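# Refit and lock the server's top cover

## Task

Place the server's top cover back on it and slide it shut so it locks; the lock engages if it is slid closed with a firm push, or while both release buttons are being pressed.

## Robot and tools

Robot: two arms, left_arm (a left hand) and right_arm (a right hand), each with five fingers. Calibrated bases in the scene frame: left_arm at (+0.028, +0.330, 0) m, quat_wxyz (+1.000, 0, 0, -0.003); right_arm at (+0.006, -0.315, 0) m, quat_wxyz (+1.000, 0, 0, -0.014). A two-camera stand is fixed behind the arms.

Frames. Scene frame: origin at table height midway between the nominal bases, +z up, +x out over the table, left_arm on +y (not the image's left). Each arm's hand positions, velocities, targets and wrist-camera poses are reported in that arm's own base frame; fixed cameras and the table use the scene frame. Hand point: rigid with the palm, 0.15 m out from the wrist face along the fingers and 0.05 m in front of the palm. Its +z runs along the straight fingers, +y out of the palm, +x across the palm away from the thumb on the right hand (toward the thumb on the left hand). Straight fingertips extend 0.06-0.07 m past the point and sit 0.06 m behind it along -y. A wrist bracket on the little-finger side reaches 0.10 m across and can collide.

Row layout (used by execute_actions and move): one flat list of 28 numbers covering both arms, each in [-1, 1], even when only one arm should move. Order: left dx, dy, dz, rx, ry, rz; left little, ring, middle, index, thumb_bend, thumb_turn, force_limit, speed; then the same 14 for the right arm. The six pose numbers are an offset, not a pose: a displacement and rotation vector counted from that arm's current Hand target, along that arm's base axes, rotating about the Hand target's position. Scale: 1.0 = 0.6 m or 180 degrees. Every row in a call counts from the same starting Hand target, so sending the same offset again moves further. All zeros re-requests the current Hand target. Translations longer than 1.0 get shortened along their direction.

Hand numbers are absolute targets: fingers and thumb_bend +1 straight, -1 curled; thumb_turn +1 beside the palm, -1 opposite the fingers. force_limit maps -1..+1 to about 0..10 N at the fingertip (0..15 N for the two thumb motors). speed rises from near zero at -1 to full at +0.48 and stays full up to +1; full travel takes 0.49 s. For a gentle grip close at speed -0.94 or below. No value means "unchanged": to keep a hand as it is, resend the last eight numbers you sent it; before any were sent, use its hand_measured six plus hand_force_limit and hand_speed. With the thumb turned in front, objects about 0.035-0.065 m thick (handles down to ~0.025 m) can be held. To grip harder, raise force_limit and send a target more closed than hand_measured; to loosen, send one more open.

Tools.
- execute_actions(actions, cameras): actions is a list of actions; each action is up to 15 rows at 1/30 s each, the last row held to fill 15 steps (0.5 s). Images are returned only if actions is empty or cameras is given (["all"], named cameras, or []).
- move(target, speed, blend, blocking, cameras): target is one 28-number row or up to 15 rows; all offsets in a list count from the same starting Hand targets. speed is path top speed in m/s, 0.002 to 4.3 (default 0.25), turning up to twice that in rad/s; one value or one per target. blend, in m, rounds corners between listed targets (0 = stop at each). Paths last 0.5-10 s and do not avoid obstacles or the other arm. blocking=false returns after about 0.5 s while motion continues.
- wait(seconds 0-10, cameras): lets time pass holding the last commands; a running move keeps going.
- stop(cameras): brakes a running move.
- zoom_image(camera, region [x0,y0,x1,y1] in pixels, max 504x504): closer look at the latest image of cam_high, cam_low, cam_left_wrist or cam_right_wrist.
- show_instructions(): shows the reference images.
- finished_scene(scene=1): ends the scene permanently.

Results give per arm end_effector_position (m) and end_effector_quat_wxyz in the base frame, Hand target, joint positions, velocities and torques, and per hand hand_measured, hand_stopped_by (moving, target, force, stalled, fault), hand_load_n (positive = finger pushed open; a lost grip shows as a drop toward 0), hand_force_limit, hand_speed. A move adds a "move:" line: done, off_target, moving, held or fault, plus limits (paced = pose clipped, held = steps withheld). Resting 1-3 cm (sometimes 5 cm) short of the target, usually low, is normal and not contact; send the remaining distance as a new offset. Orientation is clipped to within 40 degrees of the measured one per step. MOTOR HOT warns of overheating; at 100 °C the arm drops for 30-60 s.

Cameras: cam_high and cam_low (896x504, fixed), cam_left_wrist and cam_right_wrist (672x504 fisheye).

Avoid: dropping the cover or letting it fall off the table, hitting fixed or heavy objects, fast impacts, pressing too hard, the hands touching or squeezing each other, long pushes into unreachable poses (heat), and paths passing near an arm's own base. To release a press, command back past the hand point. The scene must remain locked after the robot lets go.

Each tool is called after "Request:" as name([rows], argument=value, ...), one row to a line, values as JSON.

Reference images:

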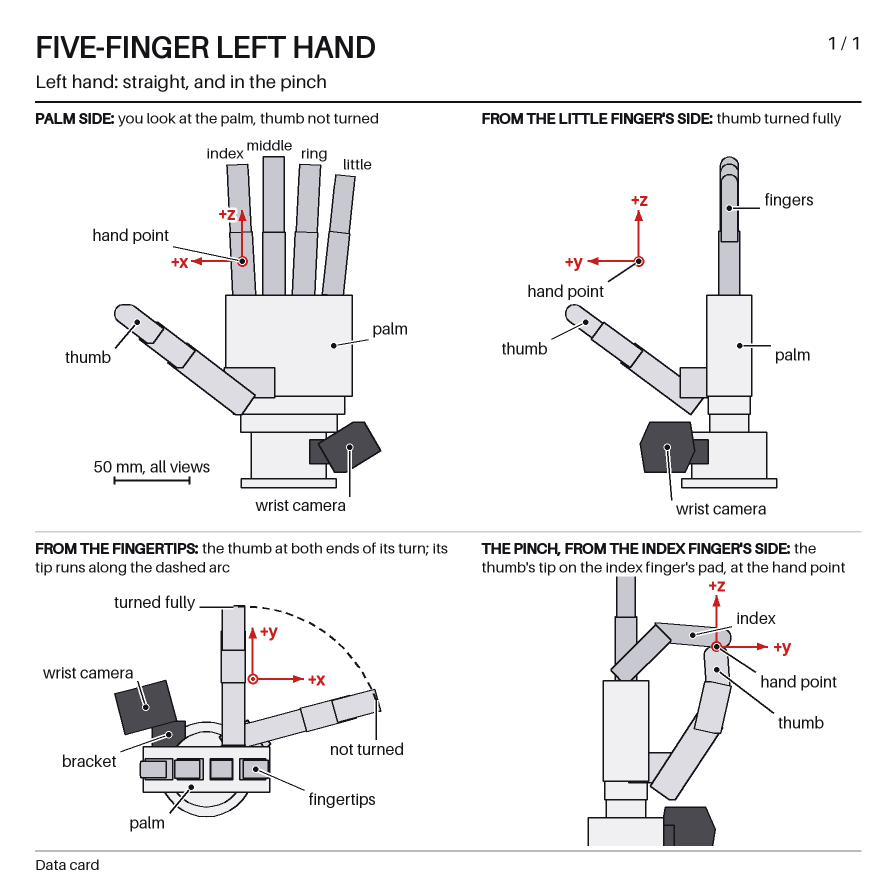

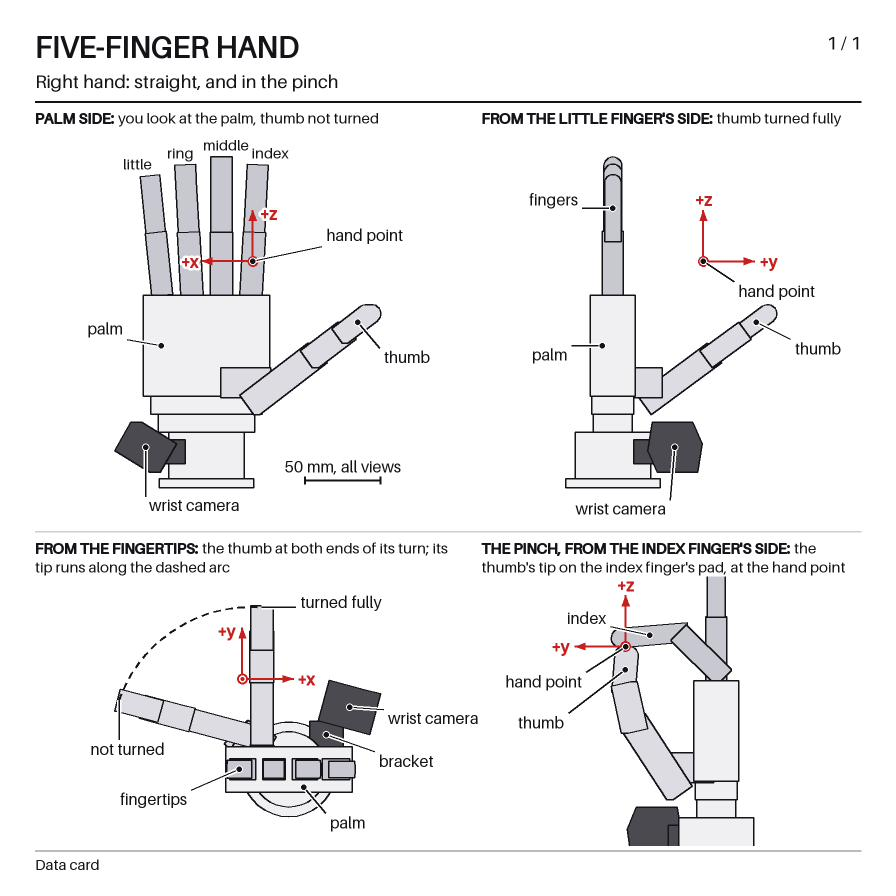

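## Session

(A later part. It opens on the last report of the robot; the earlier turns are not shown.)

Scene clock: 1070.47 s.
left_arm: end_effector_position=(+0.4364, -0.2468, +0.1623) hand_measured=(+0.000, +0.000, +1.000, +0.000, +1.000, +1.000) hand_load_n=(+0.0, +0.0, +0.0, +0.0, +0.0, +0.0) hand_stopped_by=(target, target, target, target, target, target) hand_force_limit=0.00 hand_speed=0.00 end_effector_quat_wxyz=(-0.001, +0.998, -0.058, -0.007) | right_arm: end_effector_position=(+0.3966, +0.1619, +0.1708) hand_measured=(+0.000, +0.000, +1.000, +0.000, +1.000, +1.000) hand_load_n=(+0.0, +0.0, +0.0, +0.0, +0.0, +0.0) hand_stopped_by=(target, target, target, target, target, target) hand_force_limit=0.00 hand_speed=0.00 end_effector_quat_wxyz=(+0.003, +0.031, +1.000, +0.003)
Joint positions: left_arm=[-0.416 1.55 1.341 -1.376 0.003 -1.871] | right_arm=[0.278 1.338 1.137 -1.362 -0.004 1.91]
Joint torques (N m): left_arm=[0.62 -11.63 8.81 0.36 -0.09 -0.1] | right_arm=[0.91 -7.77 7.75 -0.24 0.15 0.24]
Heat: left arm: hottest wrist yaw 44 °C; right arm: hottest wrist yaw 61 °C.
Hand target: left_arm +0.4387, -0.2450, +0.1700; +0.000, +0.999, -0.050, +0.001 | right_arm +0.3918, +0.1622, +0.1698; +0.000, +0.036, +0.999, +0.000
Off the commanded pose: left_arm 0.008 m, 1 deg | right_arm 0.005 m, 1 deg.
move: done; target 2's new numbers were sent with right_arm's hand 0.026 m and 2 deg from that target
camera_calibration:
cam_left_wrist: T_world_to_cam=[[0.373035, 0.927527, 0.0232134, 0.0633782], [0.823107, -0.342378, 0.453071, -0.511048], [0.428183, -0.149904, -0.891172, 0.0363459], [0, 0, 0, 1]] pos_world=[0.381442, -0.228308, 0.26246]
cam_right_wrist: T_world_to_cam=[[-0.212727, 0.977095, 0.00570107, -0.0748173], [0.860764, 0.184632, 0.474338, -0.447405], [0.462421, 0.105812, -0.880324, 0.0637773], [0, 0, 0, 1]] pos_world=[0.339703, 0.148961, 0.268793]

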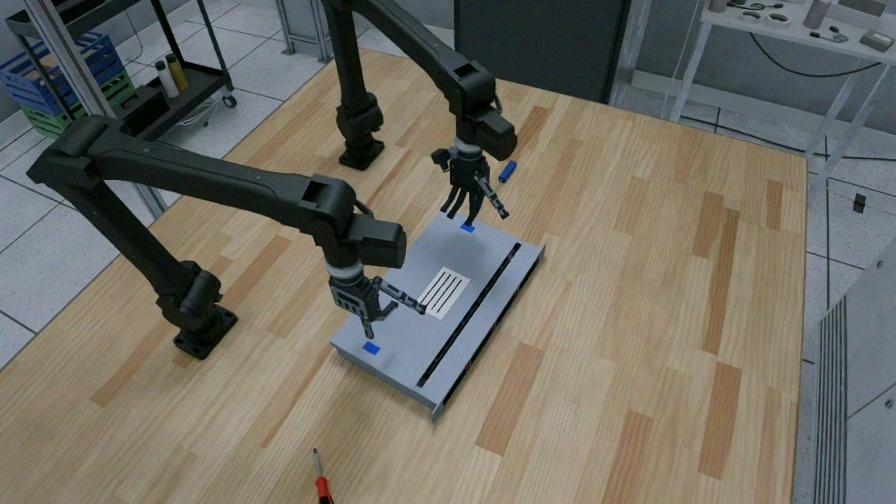

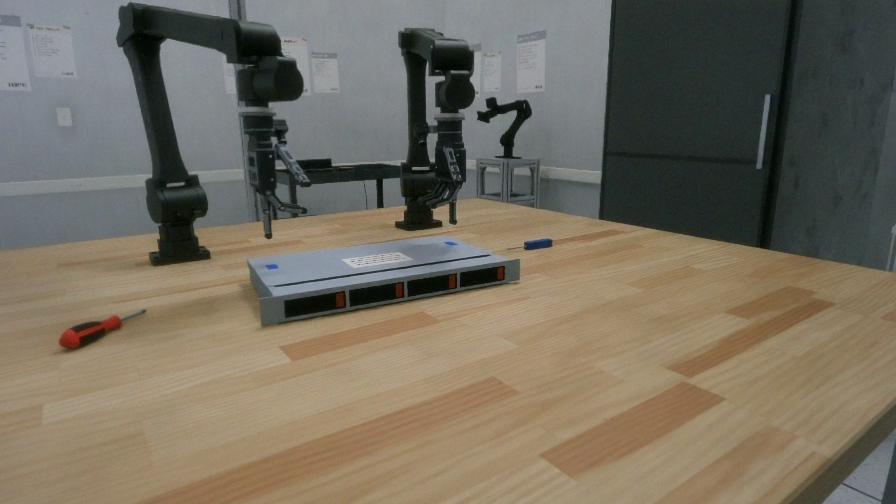

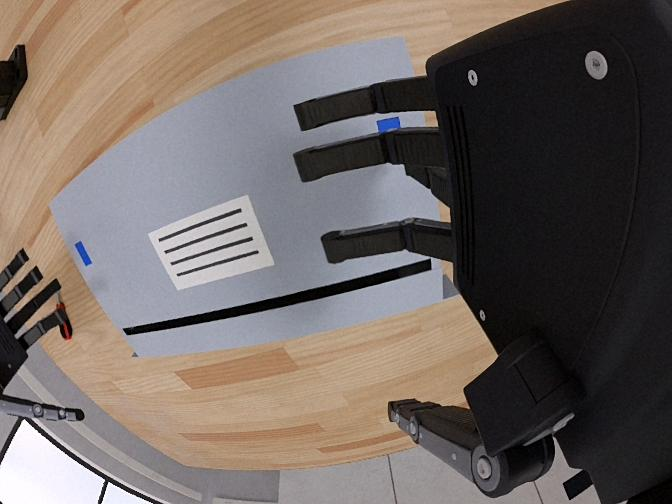

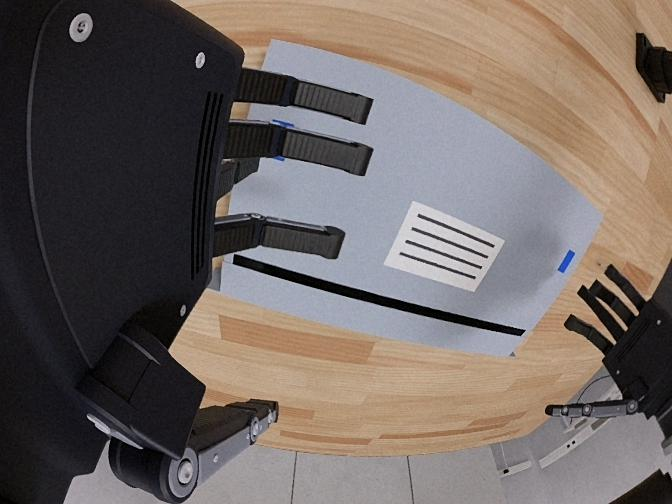

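Request:
zoom_image(camera="cam_low", region=[240, 230, 340, 330])

Request:
zoom_image(camera="cam_low", region=[430, 225, 530, 295])

Request:
zoom_image(camera="cam_high", region=[325, 320, 445, 425])

Scaled by 5.040 from the camera's 896x504 image, which has a finer 1280x720 frame.

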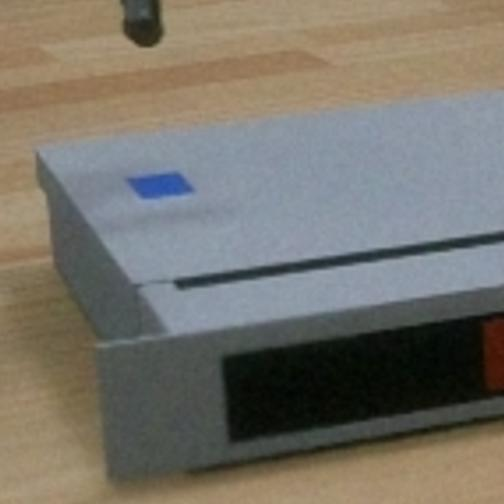

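Scaled by 5.040 from the camera's 896x504 image, which has a finer 1280x720 frame.

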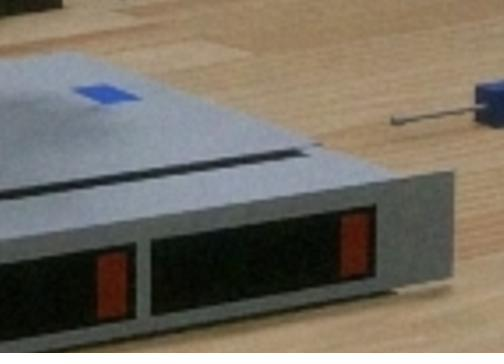

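Scaled by 4.200 from the camera's 896x504 image, which has a finer 1280x720 frame.

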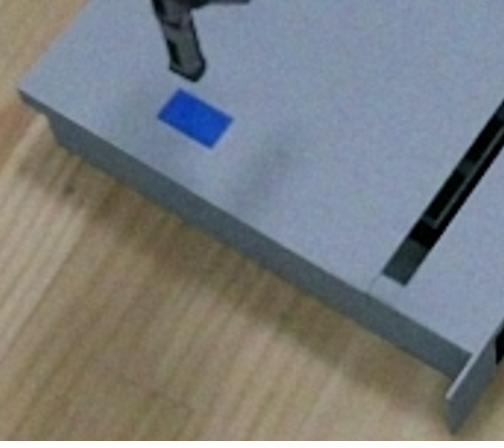

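Request:
move([
  [-0.003,0,-0.075,0,0,0,0,0,1,0,1,1,0,0,-0.003,0,-0.075,0,0,0,0,0,1,0,1,1,0,0],
  [-0.003,0,-0.1483,0,0,0,0,0,1,0,1,1,0,0,-0.003,0,-0.148,0,0,0,0,0,1,0,1,1,0,0],
], speed=0.1, cameras=["cam_low", "cam_high"])

Request:
zoom_image(camera="cam_low", region=[240, 220, 340, 290])

Request:
zoom_image(camera="cam_low", region=[400, 210, 500, 270])

Scene clock: 1082.70 s.
left_arm: end_effector_position=(+0.4327, -0.2446, +0.1165) hand_measured=(+0.000, +0.000, +1.000, +0.000, +1.000, +1.000) hand_load_n=(+0.0, +0.0, +0.5, +0.0, +0.0, +0.0) hand_stopped_by=(target, target, target, target, target, target) hand_force_limit=0.00 hand_speed=0.00 end_effector_quat_wxyz=(+0.006, +0.998, -0.056, +0.014) | right_arm: end_effector_position=(+0.3905, +0.1606, +0.1092) hand_measured=(+0.000, +0.000, +1.000, +0.000, +1.000, +1.000) hand_load_n=(+0.0, +0.0, +0.5, +0.0, +0.0, +0.0) hand_stopped_by=(target, target, target, target, target, target) hand_force_limit=0.00 hand_speed=0.00 end_effector_quat_wxyz=(+0.011, +0.032, +0.999, +0.005)
Joint positions: left_arm=[-0.416 1.543 1.202 -1.2 0.002 -1.875] | right_arm=[0.28 1.357 0.984 -1.173 -0.003 1.914]
Joint torques (N m): left_arm=[0.56 -5.48 5.94 2.55 -0.04 -0.1] | right_arm=[0.56 -4.78 5.31 1.98 0.15 0.25]
Heat: left arm: hottest elbow 41 °C; right arm: hottest wrist yaw 53 °C.
Hand target: left_arm +0.4370, -0.2451, +0.0813; +0.001, +0.999, -0.050, +0.001 | right_arm +0.3899, +0.1622, +0.0809; -0.001, +0.036, +0.999, +0.000
Off the commanded pose: left_arm 0.036 m, 2 deg | right_arm 0.028 m, 2 deg.
move: off_target (left_arm, right_arm)
Images, in order (width x height): cam_high 896x504, cam_low 896x504.

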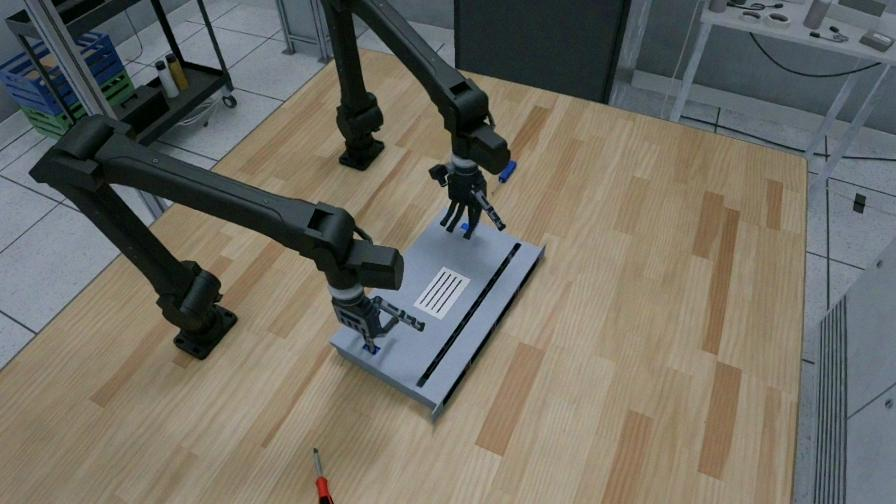

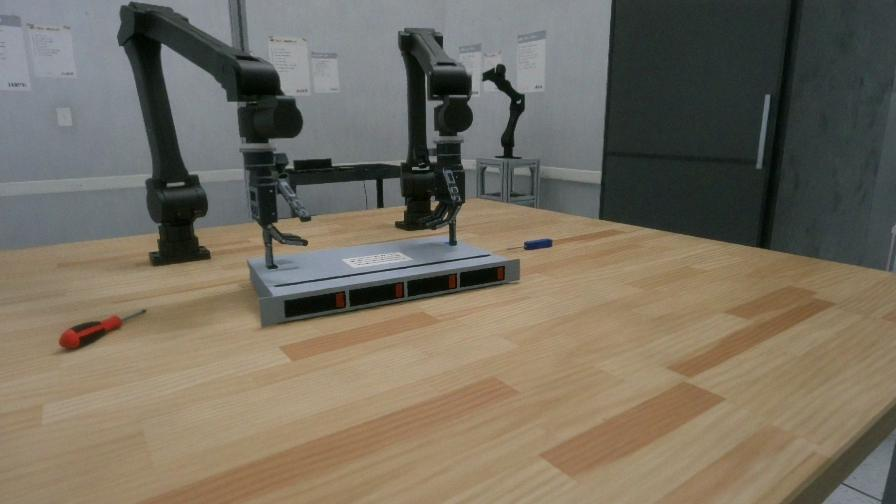

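Scaled by 5.040 from the camera's 896x504 image, which has a finer 1280x720 frame.

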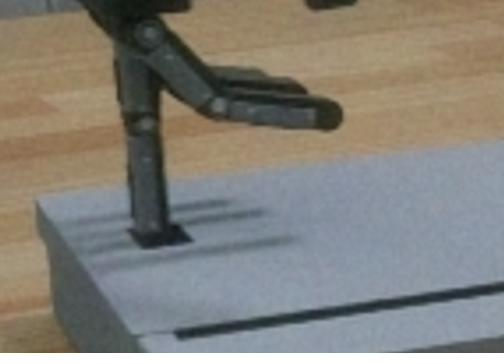

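Scaled by 5.040 from the camera's 896x504 image, which has a finer 1280x720 frame.

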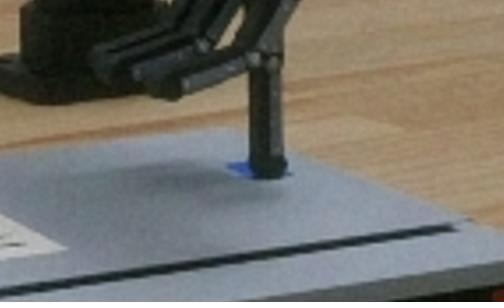

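Request:
zoom_image(camera="cam_high", region=[430, 200, 510, 260])

Request:
zoom_image(camera="cam_high", region=[330, 310, 430, 380])

Scaled by 6.300 from the camera's 896x504 image, which has a finer 1280x720 frame.

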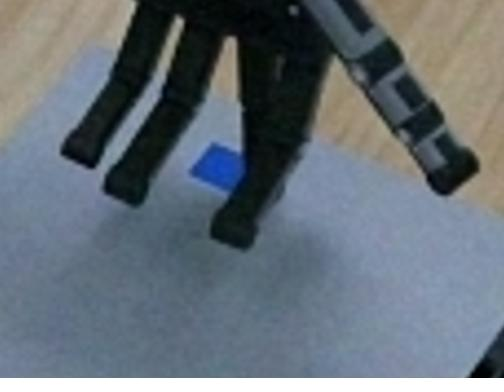

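Scaled by 5.040 from the camera's 896x504 image, which has a finer 1280x720 frame.

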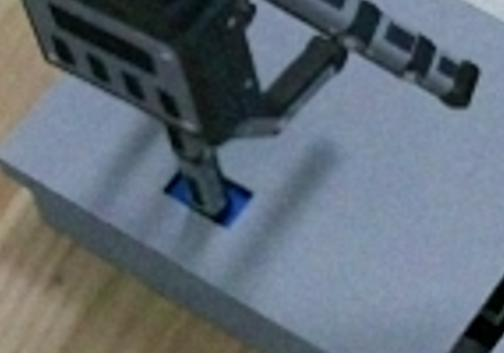

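Request:
move([
  [0,0,0.09,0,0,0,0,0,1,0,1,1,0,0,0,0,0,0,0,0,0,0,1,0,1,1,0,0],
  [-0.015,0,0.09,0,0,0,0,0,1,0,1,1,0,0,0,0,0,0,0,0,0,0,1,0,1,1,0,0],
  [-0.015,0,0,0,0,0,0,0,1,0,1,1,0,0,0,0,0,0,0,0,0,0,1,0,1,1,0,0],
], speed=0.1, cameras=["cam_low", "cam_high"])

Request:
zoom_image(camera="cam_low", region=[400, 210, 500, 270])

Request:
zoom_image(camera="cam_high", region=[430, 200, 510, 260])

Scene clock: 1095.83 s.
left_arm: end_effector_position=(+0.4259, -0.2406, +0.1106) hand_measured=(+0.000, +0.000, +1.000, +0.000, +1.000, +1.000) hand_load_n=(+0.0, +0.0, +0.5, +0.5, +0.0, +0.0) hand_stopped_by=(target, target, target, target, target, target) hand_force_limit=0.00 hand_speed=0.00 end_effector_quat_wxyz=(+0.003, +0.999, -0.052, +0.010) | right_arm: end_effector_position=(+0.3933, +0.1608, +0.1097) hand_measured=(+0.000, +0.000, +1.000, +0.000, +1.000, +1.000) hand_load_n=(+0.5, +0.0, +0.5, +0.0, +0.0, +0.0) hand_stopped_by=(target, target, target, target, target, target) hand_force_limit=0.00 hand_speed=0.00 end_effector_quat_wxyz=(+0.017, +0.032, +0.999, +0.006)
Joint positions: left_arm=[-0.416 1.534 1.176 -1.192 -0.001 -1.883] | right_arm=[0.28 1.357 0.984 -1.163 -0.001 1.914]
Joint torques (N m): left_arm=[-0.09 -6.01 6.16 2.5 0.07 -0.09] | right_arm=[1.03 -4.6 5.48 1.5 0.09 0.2]
Heat: left arm: hottest elbow 40 °C; right arm: hottest wrist yaw 49 °C.
Hand target: left_arm +0.4280, -0.2450, +0.0813; +0.001, +0.999, -0.050, +0.001 | right_arm +0.3900, +0.1622, +0.0809; +0.000, +0.036, +0.999, +0.000
Off the commanded pose: left_arm 0.030 m, 1 deg | right_arm 0.029 m, 2 deg.
move: off_target (left_arm, right_arm)
Images, in order (width x height): cam_high 896x504, cam_low 896x504.

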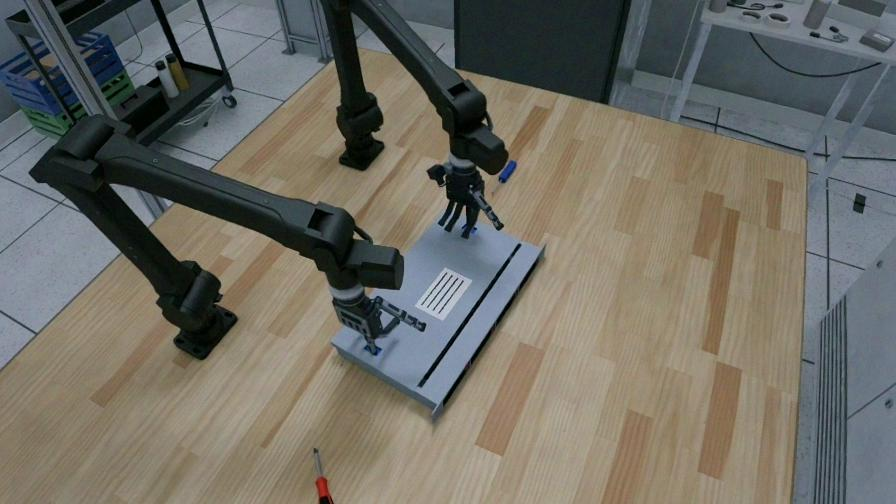

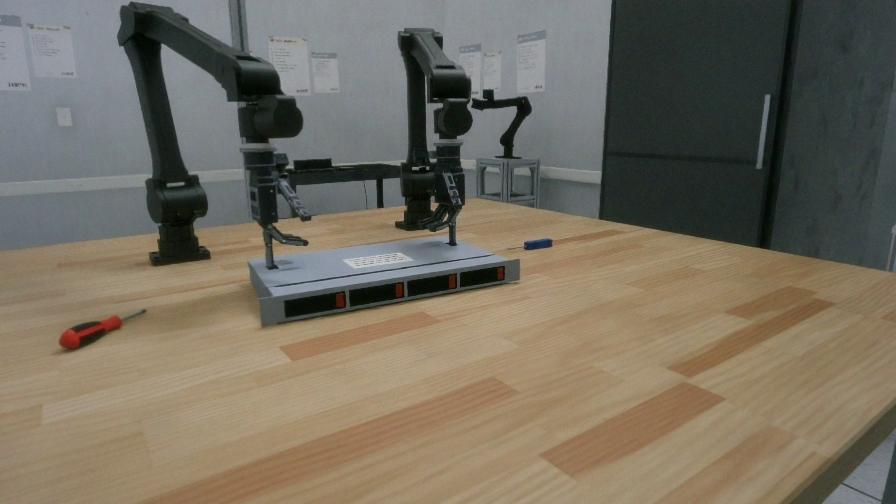

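Scaled by 5.040 from the camera's 896x504 image, which has a finer 1280x720 frame.

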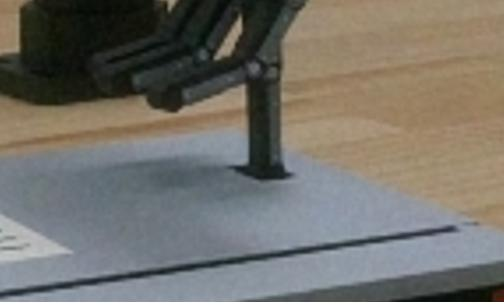

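Scaled by 6.300 from the camera's 896x504 image, which has a finer 1280x720 frame.

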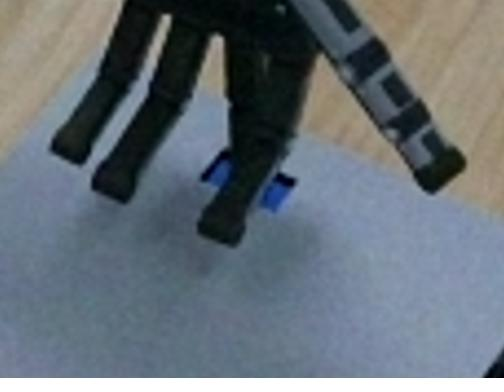

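Request:
move([
  [0.08,-0.008,0,0,0,0,0,0,1,0,1,1,0,0,0.08,-0.006,0,0,0,0,0,0,1,0,1,1,0,0],
], speed=0.08, cameras=["cam_low", "cam_high"])

Request:
zoom_image(camera="cam_high", region=[320, 190, 560, 430])

Request:
zoom_image(camera="cam_low", region=[400, 210, 500, 270])

Scene clock: 1101.10 s.
left_arm: end_effector_position=(+0.4485, -0.2436, +0.1093) hand_measured=(+0.000, +0.000, +1.000, +0.000, +1.000, +1.000) hand_load_n=(+0.0, +0.0, +1.0, +0.0, +0.0, +0.0) hand_stopped_by=(target, target, target, target, target, target) hand_force_limit=0.00 hand_speed=0.00 end_effector_quat_wxyz=(-0.001, +0.999, -0.049, -0.001) | right_arm: end_effector_position=(+0.4131, +0.1595, +0.1081) hand_measured=(+0.000, +0.000, +1.000, +0.000, +1.000, +1.000) hand_load_n=(+0.0, +0.0, +0.5, +0.0, +0.0, +0.0) hand_stopped_by=(target, target, target, target, target, target) hand_force_limit=0.00 hand_speed=0.00 end_effector_quat_wxyz=(+0.002, +0.038, +0.999, +0.003)
Joint positions: left_arm=[-0.403 1.603 1.257 -1.228 -0.001 -1.875] | right_arm=[0.262 1.426 1.052 -1.192 -0.005 1.909]
Joint torques (N m): left_arm=[1.44 -3.25 10.56 2.71 0.08 0.14] | right_arm=[-1.26 -2.67 9.07 2.41 0.18 -0.15]
Heat: left arm: hottest elbow 39 °C; right arm: hottest wrist yaw 48 °C.
Hand target: left_arm +0.4759, -0.2498, +0.0812; +0.001, +0.999, -0.050, +0.001 | right_arm +0.4380, +0.1586, +0.0810; +0.000, +0.036, +0.999, +0.000
Off the commanded pose: left_arm 0.040 m, 0 deg | right_arm 0.037 m, 1 deg.
move: off_target (left_arm, right_arm)
Images, in order (width x height): cam_high 896x504, cam_low 896x504.

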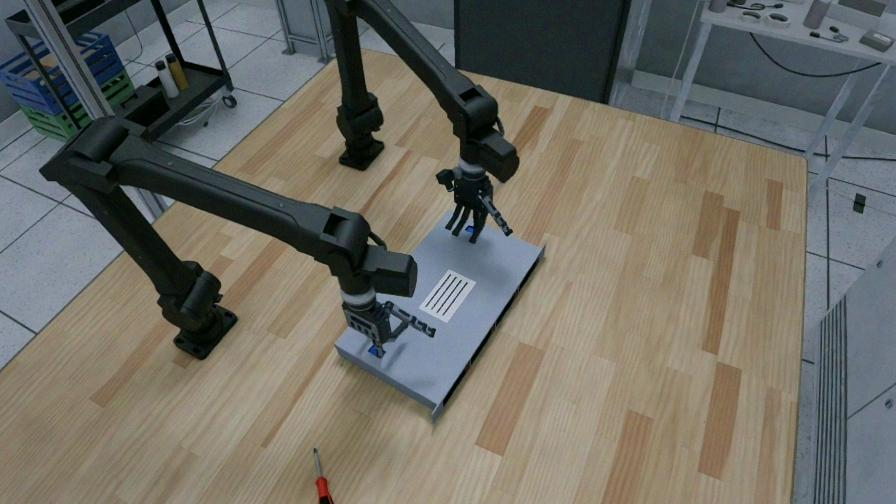

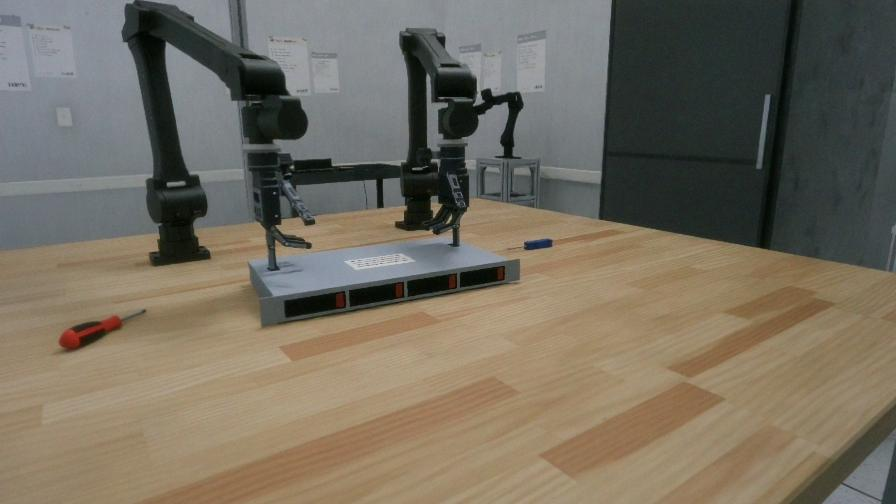

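Scaled by 2.100 from the camera's 896x504 image, which has a finer 1280x720 frame.

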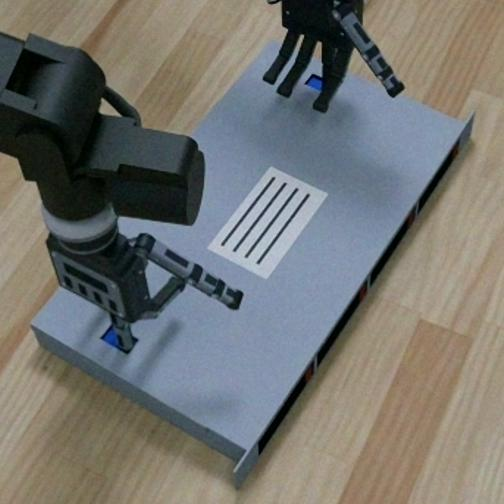

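Scaled by 5.040 from the camera's 896x504 image, which has a finer 1280x720 frame.

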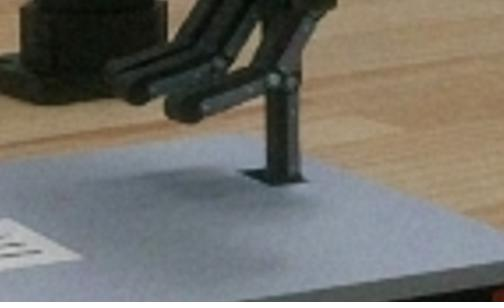

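Request:
move([
  [-0.03,0.008,0.06,0,0,0,0,0,1,0,1,1,0,0,-0.03,0.0,0.06,0,0,0,0,0,1,0,1,1,0,0],
  [-0.03,0.008,0.2,0,0,0,0,0,1,0,1,1,0,0,-0.03,0,0.2,0,0,0,0,0,1,0,1,1,0,0],
], speed=0.12, cameras=["cam_low", "cam_high"])

Request:
zoom_image(camera="cam_high", region=[320, 190, 560, 430])

Request:
zoom_image(camera="cam_low", region=[240, 220, 400, 330])

Request:
zoom_image(camera="cam_low", region=[400, 220, 540, 300])

Scene clock: 1107.37 s.
left_arm: end_effector_position=(+0.4420, -0.2409, +0.1745) hand_measured=(+0.000, +0.000, +1.000, +0.000, +1.000, +1.000) hand_load_n=(+0.0, +0.0, +0.0, +0.0, -0.5, +0.0) hand_stopped_by=(target, target, target, target, target, target) hand_force_limit=0.00 hand_speed=0.00 end_effector_quat_wxyz=(-0.010, +0.998, -0.049, -0.025) | right_arm: end_effector_position=(+0.4027, +0.1564, +0.1760) hand_measured=(+0.000, +0.000, +1.000, +0.000, +1.000, +1.000) hand_load_n=(+0.0, +0.0, +0.0, +0.0, +0.0, +0.0) hand_stopped_by=(target, target, target, target, target, target) hand_force_limit=0.00 hand_speed=0.00 end_effector_quat_wxyz=(-0.026, +0.038, +0.999, -0.006)
Joint positions: left_arm=[-0.403 1.575 1.407 -1.455 -0.001 -1.875] | right_arm=[0.262 1.386 1.205 -1.442 -0.004 1.908]
Joint torques (N m): left_arm=[0.91 -11.63 13.29 -0.09 0.06 0.08] | right_arm=[0.09 -8.53 12.63 -0.34 0.19 -0.02]
Heat: left arm: hottest elbow 39 °C; right arm: hottest wrist yaw 47 °C.
Hand target: left_arm +0.4579, -0.2450, +0.2012; +0.000, +0.999, -0.050, +0.001 | right_arm +0.4200, +0.1587, +0.2010; +0.000, +0.036, +0.999, +0.000
Off the commanded pose: left_arm 0.031 m, 3 deg | right_arm 0.030 m, 3 deg.
move: off_target (left_arm, right_arm)
Images, in order (width x height): cam_high 896x504, cam_low 896x504.

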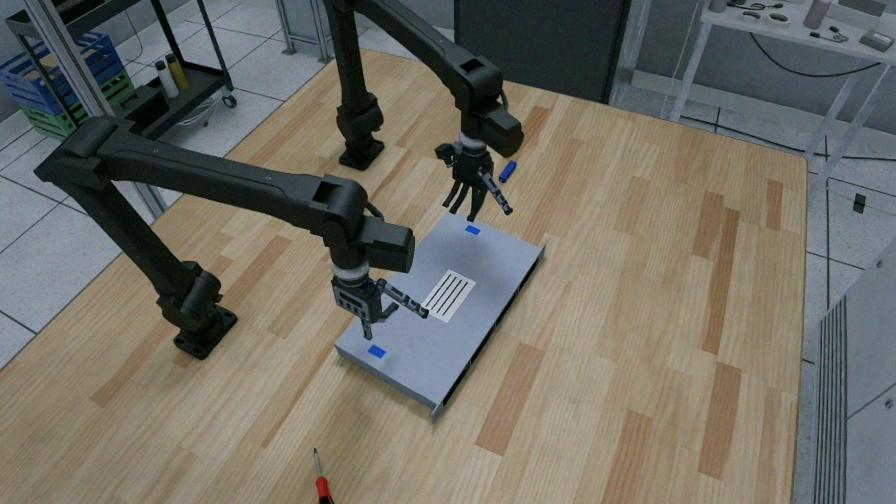

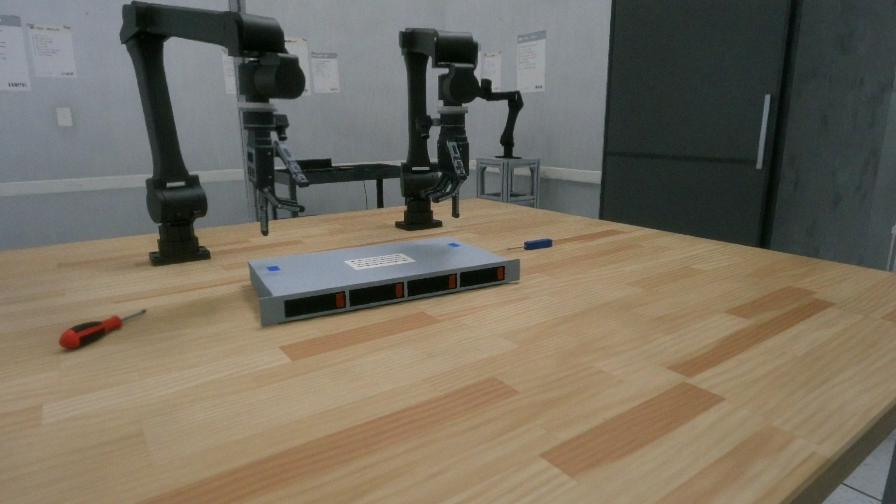

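Scaled by 2.100 from the camera's 896x504 image, which has a finer 1280x720 frame.

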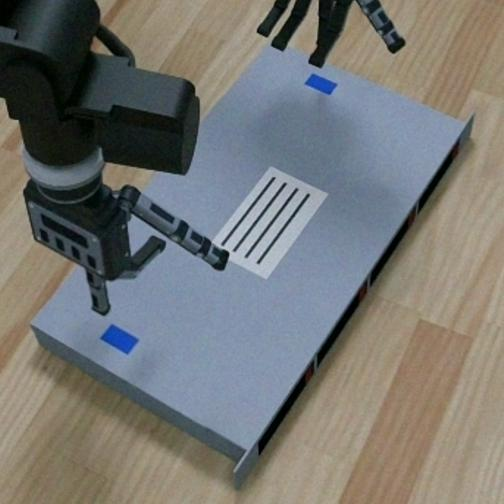

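Scaled by 3.150 from the camera's 896x504 image, which has a finer 1280x720 frame.

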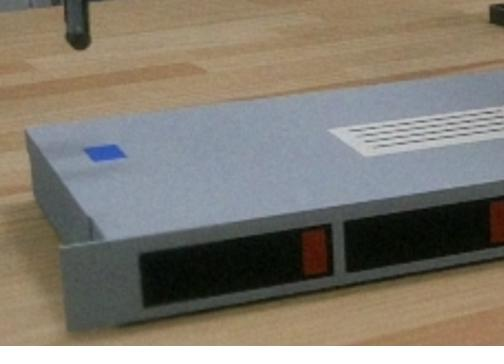

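Scaled by 3.600 from the camera's 896x504 image, which has a finer 1280x720 frame.

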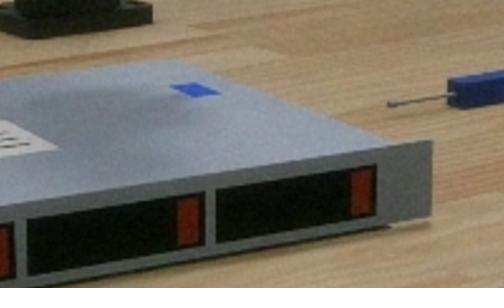

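Request:
move([
  [-0.02,-0.05,-0.12,0,0,0,0,0,1,0,1,1,0,0,-0.02,0.05,-0.12,0,0,0,0,0,1,0,1,1,0,0],
  [-0.02,-0.05,-0.19,0,0,0,0,0,1,0,1,1,0,0,-0.02,0.05,-0.19,0,0,0,0,0,1,0,1,1,0,0],
  [-0.09,-0.05,-0.19,0,0,0,0,0,1,0,1,1,0,0,-0.09,0.05,-0.19,0,0,0,0,0,1,0,1,1,0,0],
], speed=0.12, cameras=["cam_high"])

Request:
zoom_image(camera="cam_high", region=[320, 190, 560, 430])

Scene clock: 1117.07 s.
left_arm: end_effector_position=(+0.4271, -0.2742, +0.1185) hand_measured=(+0.000, +0.000, +1.000, +0.000, +1.000, +1.000) hand_load_n=(+0.5, +0.5, +0.0, +0.0, +0.0, +0.0) hand_stopped_by=(target, target, target, target, target, target) hand_force_limit=0.00 hand_speed=0.00 end_effector_quat_wxyz=(+0.011, +0.998, -0.046, +0.039) | right_arm: end_effector_position=(+0.3889, +0.1887, +0.1165) hand_measured=(+0.000, +0.000, +1.000, +0.000, +1.000, +1.000) hand_load_n=(+0.0, +0.0, +0.0, +0.0, +0.0, +0.0) hand_stopped_by=(target, target, target, target, target, target) hand_force_limit=0.00 hand_speed=0.00 end_effector_quat_wxyz=(+0.038, +0.035, +0.999, +0.011)
Joint positions: left_arm=[-0.489 1.528 1.182 -1.144 -0.013 -1.966] | right_arm=[0.36 1.334 0.974 -1.132 0.01 2.001]
Joint torques (N m): left_arm=[-1.14 -7.71 4.79 0.09 0.53 -0.07] | right_arm=[1.38 -5.66 4.63 -0.24 -0.3 0.25]
Heat: left arm: hottest elbow 41 °C; right arm: hottest wrist yaw 46 °C.
Hand target: left_arm +0.4039, -0.2750, +0.0872; +0.000, +0.999, -0.051, +0.001 | right_arm +0.3661, +0.1887, +0.0870; +0.000, +0.036, +0.999, +0.000
Off the commanded pose: left_arm 0.039 m, 5 deg | right_arm 0.037 m, 5 deg.
move: off_target (left_arm, right_arm)
Images, in order (width x height): cam_high 896x504.

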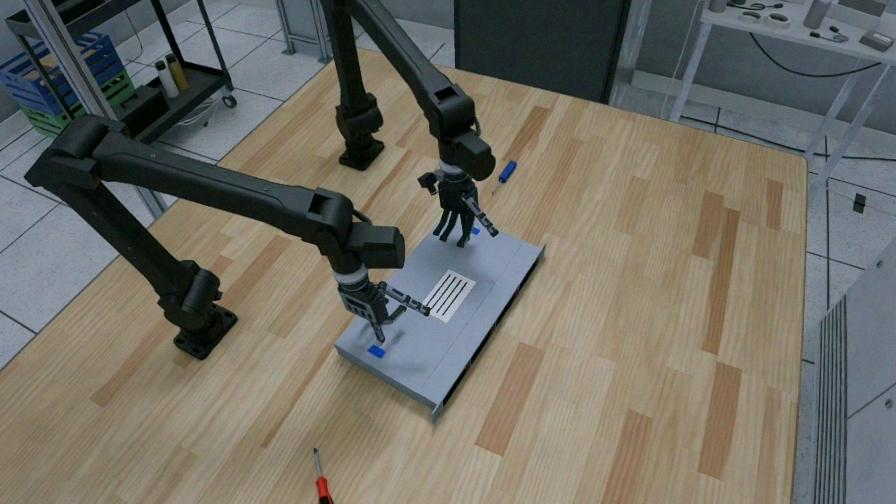

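Scaled by 2.100 from the camera's 896x504 image, which has a finer 1280x720 frame.

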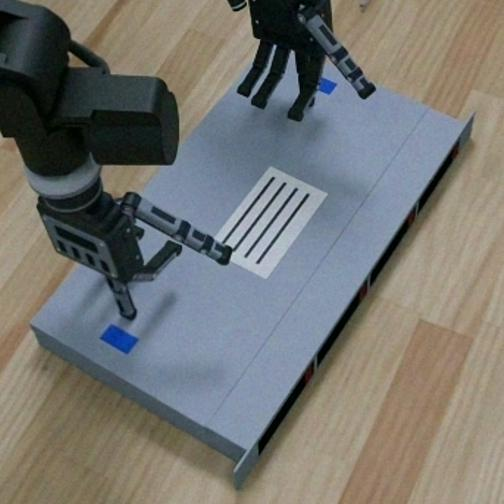

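Request:
move([
  [0.07,0,0,0,0,0,0,0,1,0,1,1,0,0,0.07,0,0,0,0,0,0,0,1,0,1,1,0,0],
  [0.05,0,0.2,0,0,0,0,0,1,0,1,1,0,0,0.05,0,0.2,0,0,0,0,0,1,0,1,1,0,0],
], speed=0.15, cameras=["cam_high"])

Request:
zoom_image(camera="cam_high", region=[320, 190, 560, 430])

Scene clock: 1122.60 s.
left_arm: end_effector_position=(+0.4203, -0.2669, +0.1830) hand_measured=(+0.000, +0.000, +1.000, +0.000, +1.000, +1.000) hand_load_n=(+0.0, +0.0, +0.5, +0.0, +0.0, +0.0) hand_stopped_by=(target, target, target, target, target, target) hand_force_limit=0.00 hand_speed=0.00 end_effector_quat_wxyz=(-0.010, +0.999, -0.049, -0.021) | right_arm: end_effector_position=(+0.3807, +0.1823, +0.1835) hand_measured=(+0.000, +0.000, +1.000, +0.000, +1.000, +1.000) hand_load_n=(+0.0, +0.0, +0.0, +0.0, +0.0, +0.0) hand_stopped_by=(target, target, target, target, target, target) hand_force_limit=0.00 hand_speed=0.00 end_effector_quat_wxyz=(-0.022, +0.040, +0.999, -0.010)
Joint positions: left_arm=[-0.476 1.546 1.395 -1.467 -0.001 -1.948] | right_arm=[0.349 1.344 1.184 -1.459 0.002 2]
Joint torques (N m): left_arm=[0.26 -10.75 13.23 -0.06 0.1 0.02] | right_arm=[0.03 -7.53 12.68 -0.36 -0.01 -0.03]
Heat: left arm: hottest elbow 40 °C; right arm: hottest wrist yaw 46 °C.
Hand target: left_arm +0.4338, -0.2751, +0.2073; +0.001, +0.999, -0.051, +0.001 | right_arm +0.3960, +0.1887, +0.2069; +0.000, +0.036, +0.999, +0.000
Off the commanded pose: left_arm 0.029 m, 3 deg | right_arm 0.029 m, 3 deg.
move: off_target (left_arm, right_arm)
Images, in order (width x height): cam_high 896x504.

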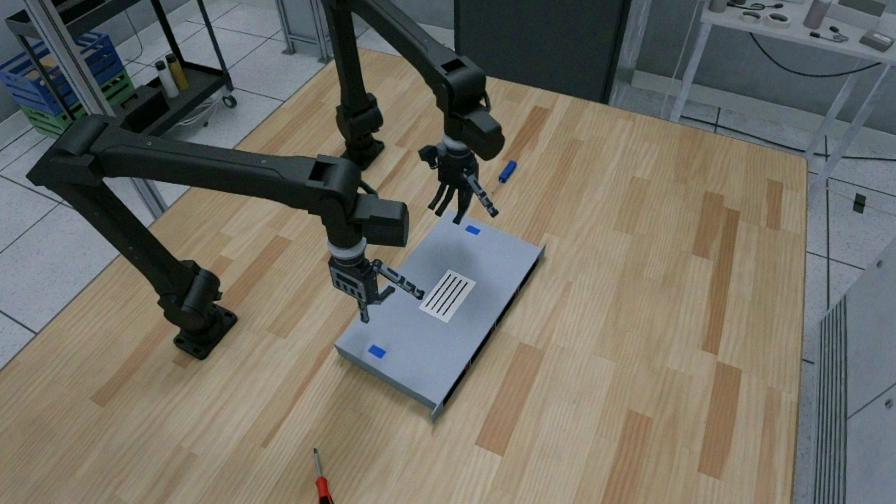

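Scaled by 2.100 from the camera's 896x504 image, which has a finer 1280x720 frame.

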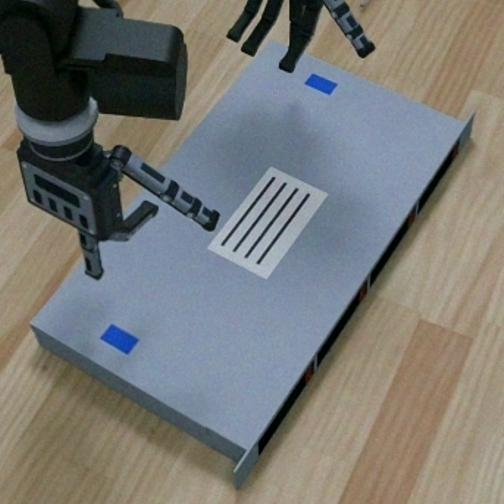

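The cover sits flush and shut, the buttons have popped back up, and it held when I pulled it lightly backward.

Request:
finished_scene()

The scene is finished: the task was done.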